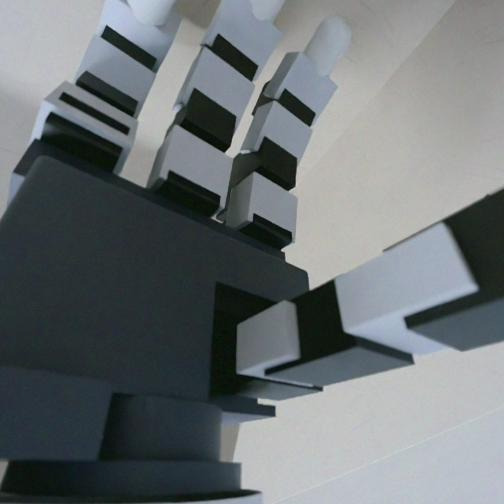

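>>> move(joints={"joint_2_rad": 0.825, "joint_4_rad": -1.809, "joint_6_rad": 0.676}, min_time_s=1.5)

Scene clock: 79.10 s.
move: done
base_odometry: x=-0.050 y=-2.344 heading=-1.709
base_tilt: forward=-0.1 right=+0.2
base_status: not commanded
joint_positions: joint_1_rad=-0.006 joint_2_rad=+0.779 joint_3_rad=+3.136 joint_4_rad=-1.791 joint_5_rad=-0.032 joint_6_rad=+0.633 joint_7_rad=-0.002 hand_index_mcp=+0.600 hand_index_abd=+0.001 hand_index_pip=+0.141 hand_index_dip=+0.408 hand_middle_mcp=+0.597 hand_middle_abd=+0.001 hand_middle_pip=+0.141 hand_middle_dip=+0.408 hand_ring_mcp=+0.993 hand_ring_abd=+0.001 hand_ring_pip=-0.299 hand_ring_dip=-0.167 hand_thumb_cmc=-0.569 hand_thumb_axl=+0.678 hand_thumb_mcp=+0.223 hand_thumb_ipl=+0.170 hand_current_limit=+0.400 hand_speed=-0.600
joint_status: all done
hand_state: goal,goal,goal,goal,goal,goal,goal,goal,goal,goal,goal,goal,goal,goal,goal,goal
index_mcp_current_ma: -7
index_abd_current_ma: 0
index_pip_current_ma: 0
index_dip_current_ma: 0
middle_mcp_current_ma: -9
middle_abd_current_ma: 0
middle_pip_current_ma: 0
middle_dip_current_ma: 0
ring_mcp_current_ma: -2
ring_abd_current_ma: 0
ring_pip_current_ma: 0
ring_dip_current_ma: 0
thumb_cmc_current_ma: 0
thumb_axl_current_ma: 0
thumb_mcp_current_ma: 0
thumb_ipl_current_ma: 0
hand_goal_index_mcp: 0.616
hand_goal_index_abd: 0.000
hand_goal_index_pip: 0.140
hand_goal_index_dip: 0.406
hand_goal_middle_mcp: 0.616
hand_goal_middle_abd: 0.000
hand_goal_middle_pip: 0.140
hand_goal_middle_dip: 0.406
hand_goal_ring_mcp: 1.000
hand_goal_ring_abd: 0.000
hand_goal_ring_pip: -0.300
hand_goal_ring_dip: -0.170
hand_goal_thumb_cmc: -0.570
hand_goal_thumb_axl: 0.678
hand_goal_thumb_mcp: 0.226
hand_goal_thumb_ipl: 0.168
motor_effort: joint_1_rad=+0(1) joint_2_rad=-32(33) joint_3_rad=+0(0) joint_4_rad=+10(13) joint_5_rad=+0(1) joint_6_rad=+9(10) joint_7_rad=+0(1)
hand_pose: x=+0.8359 y=+0.0286 z=+0.5301 quat_wxyz=(+0.404, -0.573, +0.592, -0.397) (m; base frame)
hand_target: x=+0.8284 y=+0.0280 z=+0.5012 quat_wxyz=(+0.404, -0.572, +0.601, -0.385) (m; base frame)
hand_status: not commanded
pictures: none

>>> move(joints={"joint_6_rad": 0.8}, min_time_s=1)

Scene clock: 80.67 s.
move: done
base_odometry: x=-0.050 y=-2.344 heading=-1.709
base_tilt: forward=-0.1 right=+0.2
base_status: not commanded
joint_positions: joint_1_rad=-0.006 joint_2_rad=+0.779 joint_3_rad=+3.136 joint_4_rad=-1.791 joint_5_rad=-0.032 joint_6_rad=+0.742 joint_7_rad=-0.002 hand_index_mcp=+0.600 hand_index_abd=+0.001 hand_index_pip=+0.141 hand_index_dip=+0.408 hand_middle_mcp=+0.597 hand_middle_abd=+0.001 hand_middle_pip=+0.141 hand_middle_dip=+0.408 hand_ring_mcp=+0.993 hand_ring_abd=+0.001 hand_ring_pip=-0.299 hand_ring_dip=-0.167 hand_thumb_cmc=-0.569 hand_thumb_axl=+0.678 hand_thumb_mcp=+0.223 hand_thumb_ipl=+0.170 hand_current_limit=+0.400 hand_speed=-0.600
joint_status: all done
hand_state: goal,goal,goal,goal,goal,goal,goal,goal,goal,goal,goal,goal,goal,goal,goal,goal
index_mcp_current_ma: -7
index_abd_current_ma: 0
index_pip_current_ma: 0
index_dip_current_ma: 0
middle_mcp_current_ma: -9
middle_abd_current_ma: 0
middle_pip_current_ma: 0
middle_dip_current_ma: 0
ring_mcp_current_ma: -2
ring_abd_current_ma: 0
ring_pip_current_ma: 0
ring_dip_current_ma: 0
thumb_cmc_current_ma: 0
thumb_axl_current_ma: 0
thumb_mcp_current_ma: 0
thumb_ipl_current_ma: 0
hand_goal_index_mcp: 0.616
hand_goal_index_abd: 0.000
hand_goal_index_pip: 0.140
hand_goal_index_dip: 0.406
hand_goal_middle_mcp: 0.616
hand_goal_middle_abd: 0.000
hand_goal_middle_pip: 0.140
hand_goal_middle_dip: 0.406
hand_goal_ring_mcp: 1.000
hand_goal_ring_abd: 0.000
hand_goal_ring_pip: -0.300
hand_goal_ring_dip: -0.170
hand_goal_thumb_cmc: -0.570
hand_goal_thumb_axl: 0.678
hand_goal_thumb_mcp: 0.226
hand_goal_thumb_ipl: 0.168
motor_effort: joint_1_rad=+0(0) joint_2_rad=-32(33) joint_3_rad=+0(1) joint_4_rad=+11(11) joint_5_rad=+1(1) joint_6_rad=+9(10) joint_7_rad=+0(1)
hand_pose: x=+0.8547 y=+0.0277 z=+0.5583 quat_wxyz=(+0.434, -0.550, +0.570, -0.429) (m; base frame)
hand_target: x=+0.8502 y=+0.0280 z=+0.5333 quat_wxyz=(+0.441, -0.547, +0.575, -0.419) (m; base frame)
hand_status: not commanded
pictures: none

>>> move(joints={"joint_2_rad": 0.870, "joint_4_rad": -1.815, "joint_6_rad": 0.865}, min_time_s=1.5)

Scene clock: 82.73 s.
move: done
base_odometry: x=-0.050 y=-2.344 heading=-1.709
base_tilt: forward=-0.1 right=+0.2
base_status: not commanded
joint_positions: joint_1_rad=-0.006 joint_2_rad=+0.821 joint_3_rad=+3.136 joint_4_rad=-1.796 joint_5_rad=-0.032 joint_6_rad=+0.806 joint_7_rad=-0.002 hand_index_mcp=+0.600 hand_index_abd=+0.001 hand_index_pip=+0.141 hand_index_dip=+0.408 hand_middle_mcp=+0.597 hand_middle_abd=+0.001 hand_middle_pip=+0.141 hand_middle_dip=+0.408 hand_ring_mcp=+0.993 hand_ring_abd=+0.001 hand_ring_pip=-0.299 hand_ring_dip=-0.167 hand_thumb_cmc=-0.569 hand_thumb_axl=+0.678 hand_thumb_mcp=+0.223 hand_thumb_ipl=+0.170 hand_current_limit=+0.400 hand_speed=-0.600
joint_status: all done
hand_state: goal,goal,goal,goal,goal,goal,goal,goal,goal,goal,goal,goal,goal,goal,goal,goal
index_mcp_current_ma: -7
index_abd_current_ma: 0
index_pip_current_ma: 0
index_dip_current_ma: 0
middle_mcp_current_ma: -9
middle_abd_current_ma: 0
middle_pip_current_ma: 0
middle_dip_current_ma: 0
ring_mcp_current_ma: -2
ring_abd_current_ma: 0
ring_pip_current_ma: 0
ring_dip_current_ma: 0
thumb_cmc_current_ma: 0
thumb_axl_current_ma: 0
thumb_mcp_current_ma: 0
thumb_ipl_current_ma: 0
hand_goal_index_mcp: 0.616
hand_goal_index_abd: 0.000
hand_goal_index_pip: 0.140
hand_goal_index_dip: 0.406
hand_goal_middle_mcp: 0.616
hand_goal_middle_abd: 0.000
hand_goal_middle_pip: 0.140
hand_goal_middle_dip: 0.406
hand_goal_ring_mcp: 1.000
hand_goal_ring_abd: 0.000
hand_goal_ring_pip: -0.300
hand_goal_ring_dip: -0.170
hand_goal_thumb_cmc: -0.570
hand_goal_thumb_axl: 0.678
hand_goal_thumb_mcp: 0.226
hand_goal_thumb_ipl: 0.168
motor_effort: joint_1_rad=+0(1) joint_2_rad=-33(34) joint_3_rad=+0(0) joint_4_rad=+10(11) joint_5_rad=+1(1) joint_6_rad=+8(10) joint_7_rad=+0(1)
hand_pose: x=+0.8574 y=+0.0271 z=+0.5431 quat_wxyz=(+0.439, -0.546, +0.566, -0.434) (m; base frame)
hand_target: x=+0.8507 y=+0.0280 z=+0.5154 quat_wxyz=(+0.445, -0.544, +0.572, -0.423) (m; base frame)
hand_status: not commanded
pictures: none

>>> move(joints={"joint_2_rad": 0.905, "joint_4_rad": -1.82, "joint_6_rad": 0.88}, min_time_s=1.5)

>>> move(joints={"joint_2_rad": 0.935, "joint_4_rad": -1.825, "joint_6_rad": 0.91}, min_time_s=1.5)

Scene clock: 84.77 s.
move: done
base_odometry: x=-0.050 y=-2.344 heading=-1.709
base_tilt: forward=-0.1 right=+0.2
base_status: not commanded
joint_positions: joint_1_rad=-0.006 joint_2_rad=+0.855 joint_3_rad=+3.136 joint_4_rad=-1.801 joint_5_rad=-0.032 joint_6_rad=+0.822 joint_7_rad=-0.002 hand_index_mcp=+0.600 hand_index_abd=+0.001 hand_index_pip=+0.141 hand_index_dip=+0.408 hand_middle_mcp=+0.597 hand_middle_abd=+0.001 hand_middle_pip=+0.141 hand_middle_dip=+0.408 hand_ring_mcp=+0.993 hand_ring_abd=+0.001 hand_ring_pip=-0.299 hand_ring_dip=-0.167 hand_thumb_cmc=-0.569 hand_thumb_axl=+0.678 hand_thumb_mcp=+0.223 hand_thumb_ipl=+0.170 hand_current_limit=+0.400 hand_speed=-0.600
joint_status: all done
hand_state: goal,goal,goal,goal,goal,goal,goal,goal,goal,goal,goal,goal,goal,goal,goal,goal
index_mcp_current_ma: -7
index_abd_current_ma: 0
index_pip_current_ma: 0
index_dip_current_ma: 0
middle_mcp_current_ma: -9
middle_abd_current_ma: 0
middle_pip_current_ma: 0
middle_dip_current_ma: 0
ring_mcp_current_ma: -2
ring_abd_current_ma: 0
ring_pip_current_ma: 0
ring_dip_current_ma: 0
thumb_cmc_current_ma: 0
thumb_axl_current_ma: 0
thumb_mcp_current_ma: 0
thumb_ipl_current_ma: 0
hand_goal_index_mcp: 0.616
hand_goal_index_abd: 0.000
hand_goal_index_pip: 0.140
hand_goal_index_dip: 0.406
hand_goal_middle_mcp: 0.616
hand_goal_middle_abd: 0.000
hand_goal_middle_pip: 0.140
hand_goal_middle_dip: 0.406
hand_goal_ring_mcp: 1.000
hand_goal_ring_abd: 0.000
hand_goal_ring_pip: -0.300
hand_goal_ring_dip: -0.170
hand_goal_thumb_cmc: -0.570
hand_goal_thumb_axl: 0.678
hand_goal_thumb_mcp: 0.226
hand_goal_thumb_ipl: 0.168
motor_effort: joint_1_rad=+0(1) joint_2_rad=-33(34) joint_3_rad=+0(0) joint_4_rad=+10(11) joint_5_rad=+0(1) joint_6_rad=+8(11) joint_7_rad=+0(1)
hand_pose: x=+0.8523 y=+0.0269 z=+0.5195 quat_wxyz=(+0.432, -0.552, +0.571, -0.428) (m; base frame)
hand_target: x=+0.8446 y=+0.0280 z=+0.4920 quat_wxyz=(+0.437, -0.549, +0.578, -0.416) (m; base frame)
hand_status: not commanded
pictures: none

Scene clock: 86.57 s.
move: done
base_odometry: x=-0.050 y=-2.344 heading=-1.709
base_tilt: forward=-0.1 right=+0.2
base_status: not commanded
joint_positions: joint_1_rad=-0.006 joint_2_rad=+0.885 joint_3_rad=+3.136 joint_4_rad=-1.806 joint_5_rad=-0.032 joint_6_rad=+0.852 joint_7_rad=-0.002 hand_index_mcp=+0.600 hand_index_abd=+0.001 hand_index_pip=+0.141 hand_index_dip=+0.408 hand_middle_mcp=+0.597 hand_middle_abd=+0.001 hand_middle_pip=+0.141 hand_middle_dip=+0.408 hand_ring_mcp=+0.993 hand_ring_abd=+0.001 hand_ring_pip=-0.299 hand_ring_dip=-0.167 hand_thumb_cmc=-0.569 hand_thumb_axl=+0.678 hand_thumb_mcp=+0.223 hand_thumb_ipl=+0.170 hand_current_limit=+0.400 hand_speed=-0.600
joint_status: all done
hand_state: goal,goal,goal,goal,goal,goal,goal,goal,goal,goal,goal,goal,goal,goal,goal,goal
index_mcp_current_ma: -7
index_abd_current_ma: 0
index_pip_current_ma: 0
index_dip_current_ma: 0
middle_mcp_current_ma: -9
middle_abd_current_ma: 0
middle_pip_current_ma: 0
middle_dip_current_ma: 0
ring_mcp_current_ma: -2
ring_abd_current_ma: 0
ring_pip_current_ma: 0
ring_dip_current_ma: 0
thumb_cmc_current_ma: 0
thumb_axl_current_ma: 0
thumb_mcp_current_ma: 0
thumb_ipl_current_ma: 0
hand_goal_index_mcp: 0.616
hand_goal_index_abd: 0.000
hand_goal_index_pip: 0.140
hand_goal_index_dip: 0.406
hand_goal_middle_mcp: 0.616
hand_goal_middle_abd: 0.000
hand_goal_middle_pip: 0.140
hand_goal_middle_dip: 0.406
hand_goal_ring_mcp: 1.000
hand_goal_ring_abd: 0.000
hand_goal_ring_pip: -0.300
hand_goal_ring_dip: -0.170
hand_goal_thumb_cmc: -0.570
hand_goal_thumb_axl: 0.678
hand_goal_thumb_mcp: 0.226
hand_goal_thumb_ipl: 0.168
motor_effort: joint_1_rad=+0(1) joint_2_rad=-33(34) joint_3_rad=+0(0) joint_4_rad=+9(10) joint_5_rad=+1(1) joint_6_rad=+8(10) joint_7_rad=+1(1)
hand_pose: x=+0.8499 y=+0.0266 z=+0.5039 quat_wxyz=(+0.430, -0.553, +0.572, -0.427) (m; base frame)
hand_target: x=+0.8413 y=+0.0280 z=+0.4763 quat_wxyz=(+0.436, -0.550, +0.579, -0.415) (m; base frame)
hand_status: not commanded
pictures: none

>>> move(joints={"joint_2_rad": 0.955, "joint_4_rad": -1.827, "joint_6_rad": 0.93}, min_time_s=1.5, cameras=["wrist_camera"])

Scene clock: 88.63 s.
move: done
base_odometry: x=-0.050 y=-2.344 heading=-1.709
base_tilt: forward=-0.1 right=+0.2
base_status: not commanded
joint_positions: joint_1_rad=-0.006 joint_2_rad=+0.904 joint_3_rad=+3.136 joint_4_rad=-1.808 joint_5_rad=-0.032 joint_6_rad=+0.872 joint_7_rad=-0.002 hand_index_mcp=+0.600 hand_index_abd=+0.001 hand_index_pip=+0.141 hand_index_dip=+0.408 hand_middle_mcp=+0.597 hand_middle_abd=+0.001 hand_middle_pip=+0.141 hand_middle_dip=+0.408 hand_ring_mcp=+0.993 hand_ring_abd=+0.001 hand_ring_pip=-0.299 hand_ring_dip=-0.167 hand_thumb_cmc=-0.569 hand_thumb_axl=+0.678 hand_thumb_mcp=+0.223 hand_thumb_ipl=+0.170 hand_current_limit=+0.400 hand_speed=-0.600
joint_status: all done
hand_state: goal,goal,goal,goal,goal,goal,goal,goal,goal,goal,goal,goal,goal,goal,goal,goal
index_mcp_current_ma: -7
index_abd_current_ma: 0
index_pip_current_ma: 0
index_dip_current_ma: 0
middle_mcp_current_ma: -9
middle_abd_current_ma: 0
middle_pip_current_ma: 0
middle_dip_current_ma: 0
ring_mcp_current_ma: -2
ring_abd_current_ma: 0
ring_pip_current_ma: 0
ring_dip_current_ma: 0
thumb_cmc_current_ma: 0
thumb_axl_current_ma: 0
thumb_mcp_current_ma: 0
thumb_ipl_current_ma: 0
hand_goal_index_mcp: 0.616
hand_goal_index_abd: 0.000
hand_goal_index_pip: 0.140
hand_goal_index_dip: 0.406
hand_goal_middle_mcp: 0.616
hand_goal_middle_abd: 0.000
hand_goal_middle_pip: 0.140
hand_goal_middle_dip: 0.406
hand_goal_ring_mcp: 1.000
hand_goal_ring_abd: 0.000
hand_goal_ring_pip: -0.300
hand_goal_ring_dip: -0.170
hand_goal_thumb_cmc: -0.570
hand_goal_thumb_axl: 0.678
hand_goal_thumb_mcp: 0.226
hand_goal_thumb_ipl: 0.168
motor_effort: joint_1_rad=+0(1) joint_2_rad=-33(35) joint_3_rad=+0(0) joint_4_rad=+9(10) joint_5_rad=+1(1) joint_6_rad=+8(11) joint_7_rad=+0(1)
hand_pose: x=+0.8488 y=+0.0265 z=+0.4943 quat_wxyz=(+0.429, -0.553, +0.572, -0.427) (m; base frame)
hand_target: x=+0.8395 y=+0.0280 z=+0.4664 quat_wxyz=(+0.435, -0.551, +0.579, -0.414) (m; base frame)
hand_status: not commanded
pictures: wrist_camera
camera_calibration:
wrist_camera: T_world_to_cam=[[-0.168539, 0.80833, -0.564089, 0.43425], [-0.661631, 0.331424, 0.672608, 0.147776], [0.730643, 0.48658, 0.478959, -0.75049], [0, 0, 0, 1]] pos_world=[0.719301, -0.0348206, 0.505014]

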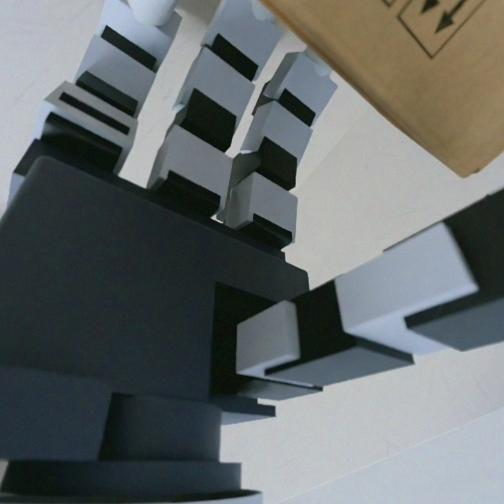

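>>> move(joints={"joint_2_rad": 0.925, "joint_4_rad": -1.83, "joint_6_rad": 0.92}, min_time_s=1.5)

>>> move(joints={"hand_index_mcp": 0.25, "hand_middle_mcp": 0.25, "hand_thumb_mcp": 0.06}, cameras=["wrist_camera"])

Scene clock: 91.27 s.
move: done
base_odometry: x=-0.050 y=-2.344 heading=-1.709
base_tilt: forward=-0.1 right=+0.2
base_status: not commanded
joint_positions: joint_1_rad=-0.006 joint_2_rad=+0.904 joint_3_rad=+3.136 joint_4_rad=-1.811 joint_5_rad=-0.032 joint_6_rad=+0.872 joint_7_rad=-0.002 hand_index_mcp=+0.600 hand_index_abd=+0.001 hand_index_pip=+0.141 hand_index_dip=+0.408 hand_middle_mcp=+0.597 hand_middle_abd=+0.001 hand_middle_pip=+0.141 hand_middle_dip=+0.408 hand_ring_mcp=+0.993 hand_ring_abd=+0.001 hand_ring_pip=-0.299 hand_ring_dip=-0.167 hand_thumb_cmc=-0.569 hand_thumb_axl=+0.678 hand_thumb_mcp=+0.223 hand_thumb_ipl=+0.170 hand_current_limit=+0.400 hand_speed=-0.600
joint_status: all done
hand_state: goal,goal,goal,goal,goal,goal,goal,goal,goal,goal,goal,goal,goal,goal,goal,goal
index_mcp_current_ma: -7
index_abd_current_ma: 0
index_pip_current_ma: 0
index_dip_current_ma: 0
middle_mcp_current_ma: -9
middle_abd_current_ma: 0
middle_pip_current_ma: 0
middle_dip_current_ma: 0
ring_mcp_current_ma: -2
ring_abd_current_ma: 0
ring_pip_current_ma: 0
ring_dip_current_ma: 0
thumb_cmc_current_ma: 0
thumb_axl_current_ma: 0
thumb_mcp_current_ma: 0
thumb_ipl_current_ma: 0
hand_goal_index_mcp: 0.616
hand_goal_index_abd: 0.000
hand_goal_index_pip: 0.140
hand_goal_index_dip: 0.406
hand_goal_middle_mcp: 0.616
hand_goal_middle_abd: 0.000
hand_goal_middle_pip: 0.140
hand_goal_middle_dip: 0.406
hand_goal_ring_mcp: 1.000
hand_goal_ring_abd: 0.000
hand_goal_ring_pip: -0.300
hand_goal_ring_dip: -0.170
hand_goal_thumb_cmc: -0.570
hand_goal_thumb_axl: 0.678
hand_goal_thumb_mcp: 0.226
hand_goal_thumb_ipl: 0.168
motor_effort: joint_1_rad=+1(1) joint_2_rad=-33(35) joint_3_rad=+0(0) joint_4_rad=+9(10) joint_5_rad=+0(1) joint_6_rad=+9(10) joint_7_rad=+0(1)
hand_pose: x=+0.8475 y=+0.0264 z=+0.4932 quat_wxyz=(+0.429, -0.554, +0.573, -0.426) (m; base frame)
hand_target: x=+0.8427 y=+0.0280 z=+0.4843 quat_wxyz=(+0.440, -0.547, +0.575, -0.419) (m; base frame)
hand_status: not commanded
pictures: none

Scene clock: 92.03 s.
move: done
base_odometry: x=-0.050 y=-2.344 heading=-1.709
base_tilt: forward=-0.1 right=+0.2
base_status: not commanded
joint_positions: joint_1_rad=-0.006 joint_2_rad=+0.904 joint_3_rad=+3.136 joint_4_rad=-1.811 joint_5_rad=-0.032 joint_6_rad=+0.875 joint_7_rad=-0.002 hand_index_mcp=+0.249 hand_index_abd=+0.001 hand_index_pip=+0.142 hand_index_dip=+0.408 hand_middle_mcp=+0.257 hand_middle_abd=+0.001 hand_middle_pip=+0.143 hand_middle_dip=+0.409 hand_ring_mcp=+0.993 hand_ring_abd=+0.001 hand_ring_pip=-0.299 hand_ring_dip=-0.167 hand_thumb_cmc=-0.569 hand_thumb_axl=+0.678 hand_thumb_mcp=+0.062 hand_thumb_ipl=+0.170 hand_current_limit=+0.400 hand_speed=-0.600
joint_status: all done
hand_state: goal,goal,goal,goal,goal,goal,goal,goal,goal,goal,goal,goal,goal,goal,goal,goal
index_mcp_current_ma: 0
index_abd_current_ma: 0
index_pip_current_ma: 0
index_dip_current_ma: 0
middle_mcp_current_ma: 2
middle_abd_current_ma: 0
middle_pip_current_ma: 0
middle_dip_current_ma: 0
ring_mcp_current_ma: -2
ring_abd_current_ma: 0
ring_pip_current_ma: 0
ring_dip_current_ma: 0
thumb_cmc_current_ma: 0
thumb_axl_current_ma: 0
thumb_mcp_current_ma: 0
thumb_ipl_current_ma: 0
hand_goal_index_mcp: 0.250
hand_goal_index_abd: 0.000
hand_goal_index_pip: 0.140
hand_goal_index_dip: 0.406
hand_goal_middle_mcp: 0.250
hand_goal_middle_abd: 0.000
hand_goal_middle_pip: 0.140
hand_goal_middle_dip: 0.406
hand_goal_ring_mcp: 1.000
hand_goal_ring_abd: 0.000
hand_goal_ring_pip: -0.300
hand_goal_ring_dip: -0.170
hand_goal_thumb_cmc: -0.570
hand_goal_thumb_axl: 0.678
hand_goal_thumb_mcp: 0.060
hand_goal_thumb_ipl: 0.168
motor_effort: joint_1_rad=+0(0) joint_2_rad=-32(33) joint_3_rad=+0(0) joint_4_rad=+8(9) joint_5_rad=+0(1) joint_6_rad=+8(9) joint_7_rad=+0(1)
hand_pose: x=+0.8479 y=+0.0264 z=+0.4939 quat_wxyz=(+0.429, -0.553, +0.572, -0.427) (m; base frame)
hand_target: x=+0.8427 y=+0.0280 z=+0.4843 quat_wxyz=(+0.440, -0.547, +0.575, -0.419) (m; base frame)
hand_status: not commanded
pictures: wrist_camera
camera_calibration:
wrist_camera: T_world_to_cam=[[-0.168438, 0.808397, -0.564024, 0.433786], [-0.661656, 0.331408, 0.672592, 0.147541], [0.730643, 0.48648, 0.479059, -0.749768], [0, 0, 0, 1]] pos_world=[0.7185, -0.0348205, 0.504614]

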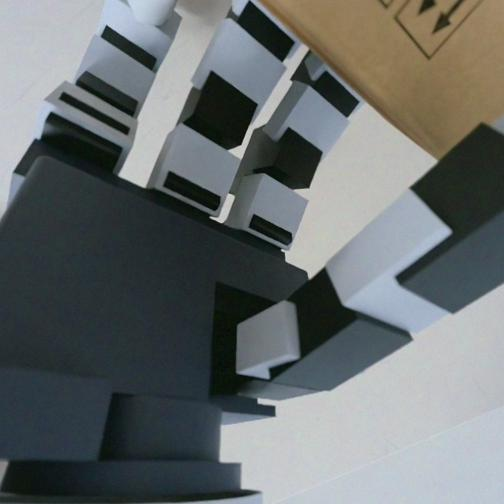

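>>> move(joints={"joint_2_rad": 0.87, "joint_6_rad": 0.9}, min_time_s=1.5)

Scene clock: 94.10 s.
move: done
base_odometry: x=-0.050 y=-2.344 heading=-1.709
base_tilt: forward=-0.1 right=+0.2
base_status: not commanded
joint_positions: joint_1_rad=-0.006 joint_2_rad=+0.881 joint_3_rad=+3.136 joint_4_rad=-1.813 joint_5_rad=-0.032 joint_6_rad=+0.875 joint_7_rad=-0.002 hand_index_mcp=+0.247 hand_index_abd=+0.001 hand_index_pip=+0.142 hand_index_dip=+0.408 hand_middle_mcp=+0.246 hand_middle_abd=+0.001 hand_middle_pip=+0.142 hand_middle_dip=+0.409 hand_ring_mcp=+0.993 hand_ring_abd=+0.001 hand_ring_pip=-0.299 hand_ring_dip=-0.167 hand_thumb_cmc=-0.569 hand_thumb_axl=+0.678 hand_thumb_mcp=+0.062 hand_thumb_ipl=+0.170 hand_current_limit=+0.400 hand_speed=-0.600
joint_status: all done
hand_state: goal,goal,goal,goal,goal,goal,goal,goal,goal,goal,goal,goal,goal,goal,goal,goal
index_mcp_current_ma: 0
index_abd_current_ma: 0
index_pip_current_ma: 0
index_dip_current_ma: 0
middle_mcp_current_ma: 0
middle_abd_current_ma: 0
middle_pip_current_ma: 0
middle_dip_current_ma: 0
ring_mcp_current_ma: -2
ring_abd_current_ma: 0
ring_pip_current_ma: 0
ring_dip_current_ma: 0
thumb_cmc_current_ma: 0
thumb_axl_current_ma: 0
thumb_mcp_current_ma: 0
thumb_ipl_current_ma: 0
hand_goal_index_mcp: 0.250
hand_goal_index_abd: 0.000
hand_goal_index_pip: 0.140
hand_goal_index_dip: 0.406
hand_goal_middle_mcp: 0.250
hand_goal_middle_abd: 0.000
hand_goal_middle_pip: 0.140
hand_goal_middle_dip: 0.406
hand_goal_ring_mcp: 1.000
hand_goal_ring_abd: 0.000
hand_goal_ring_pip: -0.300
hand_goal_ring_dip: -0.170
hand_goal_thumb_cmc: -0.570
hand_goal_thumb_axl: 0.678
hand_goal_thumb_mcp: 0.060
hand_goal_thumb_ipl: 0.168
motor_effort: joint_1_rad=+0(1) joint_2_rad=-33(34) joint_3_rad=+0(0) joint_4_rad=+9(9) joint_5_rad=+0(1) joint_6_rad=+9(11) joint_7_rad=+1(1)
hand_pose: x=+0.8513 y=+0.0265 z=+0.5101 quat_wxyz=(+0.436, -0.548, +0.568, -0.433) (m; base frame)
hand_target: x=+0.8495 y=+0.0280 z=+0.5189 quat_wxyz=(+0.450, -0.540, +0.568, -0.429) (m; base frame)
hand_status: not commanded
pictures: none

>>> move(joints={"hand_index_mcp": 0.1, "hand_middle_mcp": 0.1, "hand_thumb_mcp": -0.1})

>>> move(joints={"hand_index_mcp": 0.0, "hand_middle_mcp": 0.0, "hand_thumb_mcp": -0.2}, cameras=["wrist_camera"])

Scene clock: 94.93 s.
move: off_target
base_odometry: x=-0.050 y=-2.344 heading=-1.709
base_tilt: forward=-0.1 right=+0.2
base_status: not commanded
joint_positions: joint_1_rad=-0.006 joint_2_rad=+0.881 joint_3_rad=+3.136 joint_4_rad=-1.813 joint_5_rad=-0.032 joint_6_rad=+0.875 joint_7_rad=-0.002 hand_index_mcp=+0.130 hand_index_abd=+0.000 hand_index_pip=+0.151 hand_index_dip=+0.410 hand_middle_mcp=+0.132 hand_middle_abd=+0.000 hand_middle_pip=+0.150 hand_middle_dip=+0.410 hand_ring_mcp=+0.993 hand_ring_abd=+0.001 hand_ring_pip=-0.299 hand_ring_dip=-0.167 hand_thumb_cmc=-0.566 hand_thumb_axl=+0.679 hand_thumb_mcp=-0.037 hand_thumb_ipl=+0.180 hand_current_limit=+0.400 hand_speed=-0.600
joint_status: hand_index_mcp off_target (ended at +0.130, target +0.100); hand_middle_mcp off_target (ended at +0.132, target +0.100); hand_thumb_mcp off_target (ended at -0.037, target -0.100)
hand_state: blocked,goal,goal,goal,blocked,goal,goal,goal,goal,goal,goal,goal,goal,goal,blocked,goal
index_mcp_current_ma: 22
index_abd_current_ma: 0
index_pip_current_ma: 3
index_dip_current_ma: 0
middle_mcp_current_ma: 24
middle_abd_current_ma: 0
middle_pip_current_ma: 3
middle_dip_current_ma: 0
ring_mcp_current_ma: -2
ring_abd_current_ma: 0
ring_pip_current_ma: 0
ring_dip_current_ma: 0
thumb_cmc_current_ma: 1
thumb_axl_current_ma: 0
thumb_mcp_current_ma: 119
thumb_ipl_current_ma: 6
hand_goal_index_mcp: 0.100
hand_goal_index_abd: 0.000
hand_goal_index_pip: 0.140
hand_goal_index_dip: 0.406
hand_goal_middle_mcp: 0.100
hand_goal_middle_abd: 0.000
hand_goal_middle_pip: 0.140
hand_goal_middle_dip: 0.406
hand_goal_ring_mcp: 1.000
hand_goal_ring_abd: 0.000
hand_goal_ring_pip: -0.300
hand_goal_ring_dip: -0.170
hand_goal_thumb_cmc: -0.570
hand_goal_thumb_axl: 0.678
hand_goal_thumb_mcp: -0.100
hand_goal_thumb_ipl: 0.168
motor_effort: joint_1_rad=+0(1) joint_2_rad=-33(34) joint_3_rad=+0(0) joint_4_rad=+9(9) joint_5_rad=+1(1) joint_6_rad=+8(9) joint_7_rad=+0(1)
hand_pose: x=+0.8513 y=+0.0265 z=+0.5103 quat_wxyz=(+0.436, -0.548, +0.568, -0.433) (m; base frame)
hand_target: x=+0.8495 y=+0.0280 z=+0.5189 quat_wxyz=(+0.450, -0.540, +0.568, -0.429) (m; base frame)
hand_status: not commanded
pictures: none

Scene clock: 95.50 s.
move: off_target
base_odometry: x=-0.050 y=-2.344 heading=-1.709
base_tilt: forward=-0.1 right=+0.3
base_status: not commanded
joint_positions: joint_1_rad=-0.006 joint_2_rad=+0.879 joint_3_rad=+3.136 joint_4_rad=-1.813 joint_5_rad=-0.032 joint_6_rad=+0.875 joint_7_rad=-0.003 hand_index_mcp=+0.100 hand_index_abd=-0.004 hand_index_pip=+0.174 hand_index_dip=+0.420 hand_middle_mcp=+0.090 hand_middle_abd=-0.004 hand_middle_pip=+0.170 hand_middle_dip=+0.419 hand_ring_mcp=+0.993 hand_ring_abd=+0.001 hand_ring_pip=-0.299 hand_ring_dip=-0.167 hand_thumb_cmc=-0.552 hand_thumb_axl=+0.683 hand_thumb_mcp=-0.043 hand_thumb_ipl=+0.197 hand_current_limit=+0.400 hand_speed=-0.600
joint_status: hand_index_mcp off_target (ended at +0.100, target +0.000); hand_middle_mcp off_target (ended at +0.090, target +0.000); hand_thumb_mcp off_target (ended at -0.043, target -0.200)
hand_state: blocked,goal,blocked,goal,blocked,goal,blocked,goal,goal,goal,goal,goal,goal,goal,blocked,blocked
index_mcp_current_ma: 193
index_abd_current_ma: 0
index_pip_current_ma: 24
index_dip_current_ma: 5
middle_mcp_current_ma: 160
middle_abd_current_ma: 0
middle_pip_current_ma: 19
middle_dip_current_ma: 4
ring_mcp_current_ma: -2
ring_abd_current_ma: 0
ring_pip_current_ma: 0
ring_dip_current_ma: 0
thumb_cmc_current_ma: 8
thumb_axl_current_ma: 1
thumb_mcp_current_ma: 385
thumb_ipl_current_ma: 32
hand_goal_index_mcp: 0.000
hand_goal_index_abd: 0.000
hand_goal_index_pip: 0.140
hand_goal_index_dip: 0.406
hand_goal_middle_mcp: 0.000
hand_goal_middle_abd: 0.000
hand_goal_middle_pip: 0.140
hand_goal_middle_dip: 0.406
hand_goal_ring_mcp: 1.000
hand_goal_ring_abd: 0.000
hand_goal_ring_pip: -0.300
hand_goal_ring_dip: -0.170
hand_goal_thumb_cmc: -0.570
hand_goal_thumb_axl: 0.678
hand_goal_thumb_mcp: -0.200
hand_goal_thumb_ipl: 0.168
motor_effort: joint_1_rad=+0(0) joint_2_rad=-33(33) joint_3_rad=+0(0) joint_4_rad=+9(9) joint_5_rad=+0(1) joint_6_rad=+8(9) joint_7_rad=+0(1)
hand_pose: x=+0.8516 y=+0.0265 z=+0.5114 quat_wxyz=(+0.436, -0.548, +0.568, -0.433) (m; base frame)
hand_target: x=+0.8495 y=+0.0280 z=+0.5189 quat_wxyz=(+0.450, -0.540, +0.568, -0.429) (m; base frame)
hand_status: not commanded
pictures: wrist_camera
camera_calibration:
wrist_camera: T_world_to_cam=[[-0.155241, 0.808754, -0.56729, 0.434765], [-0.676979, 0.331118, 0.657313, 0.159041], [0.719444, 0.486085, 0.496106, -0.76007], [0, 0, 0, 1]] pos_world=[0.721989, -0.0348205, 0.519173]

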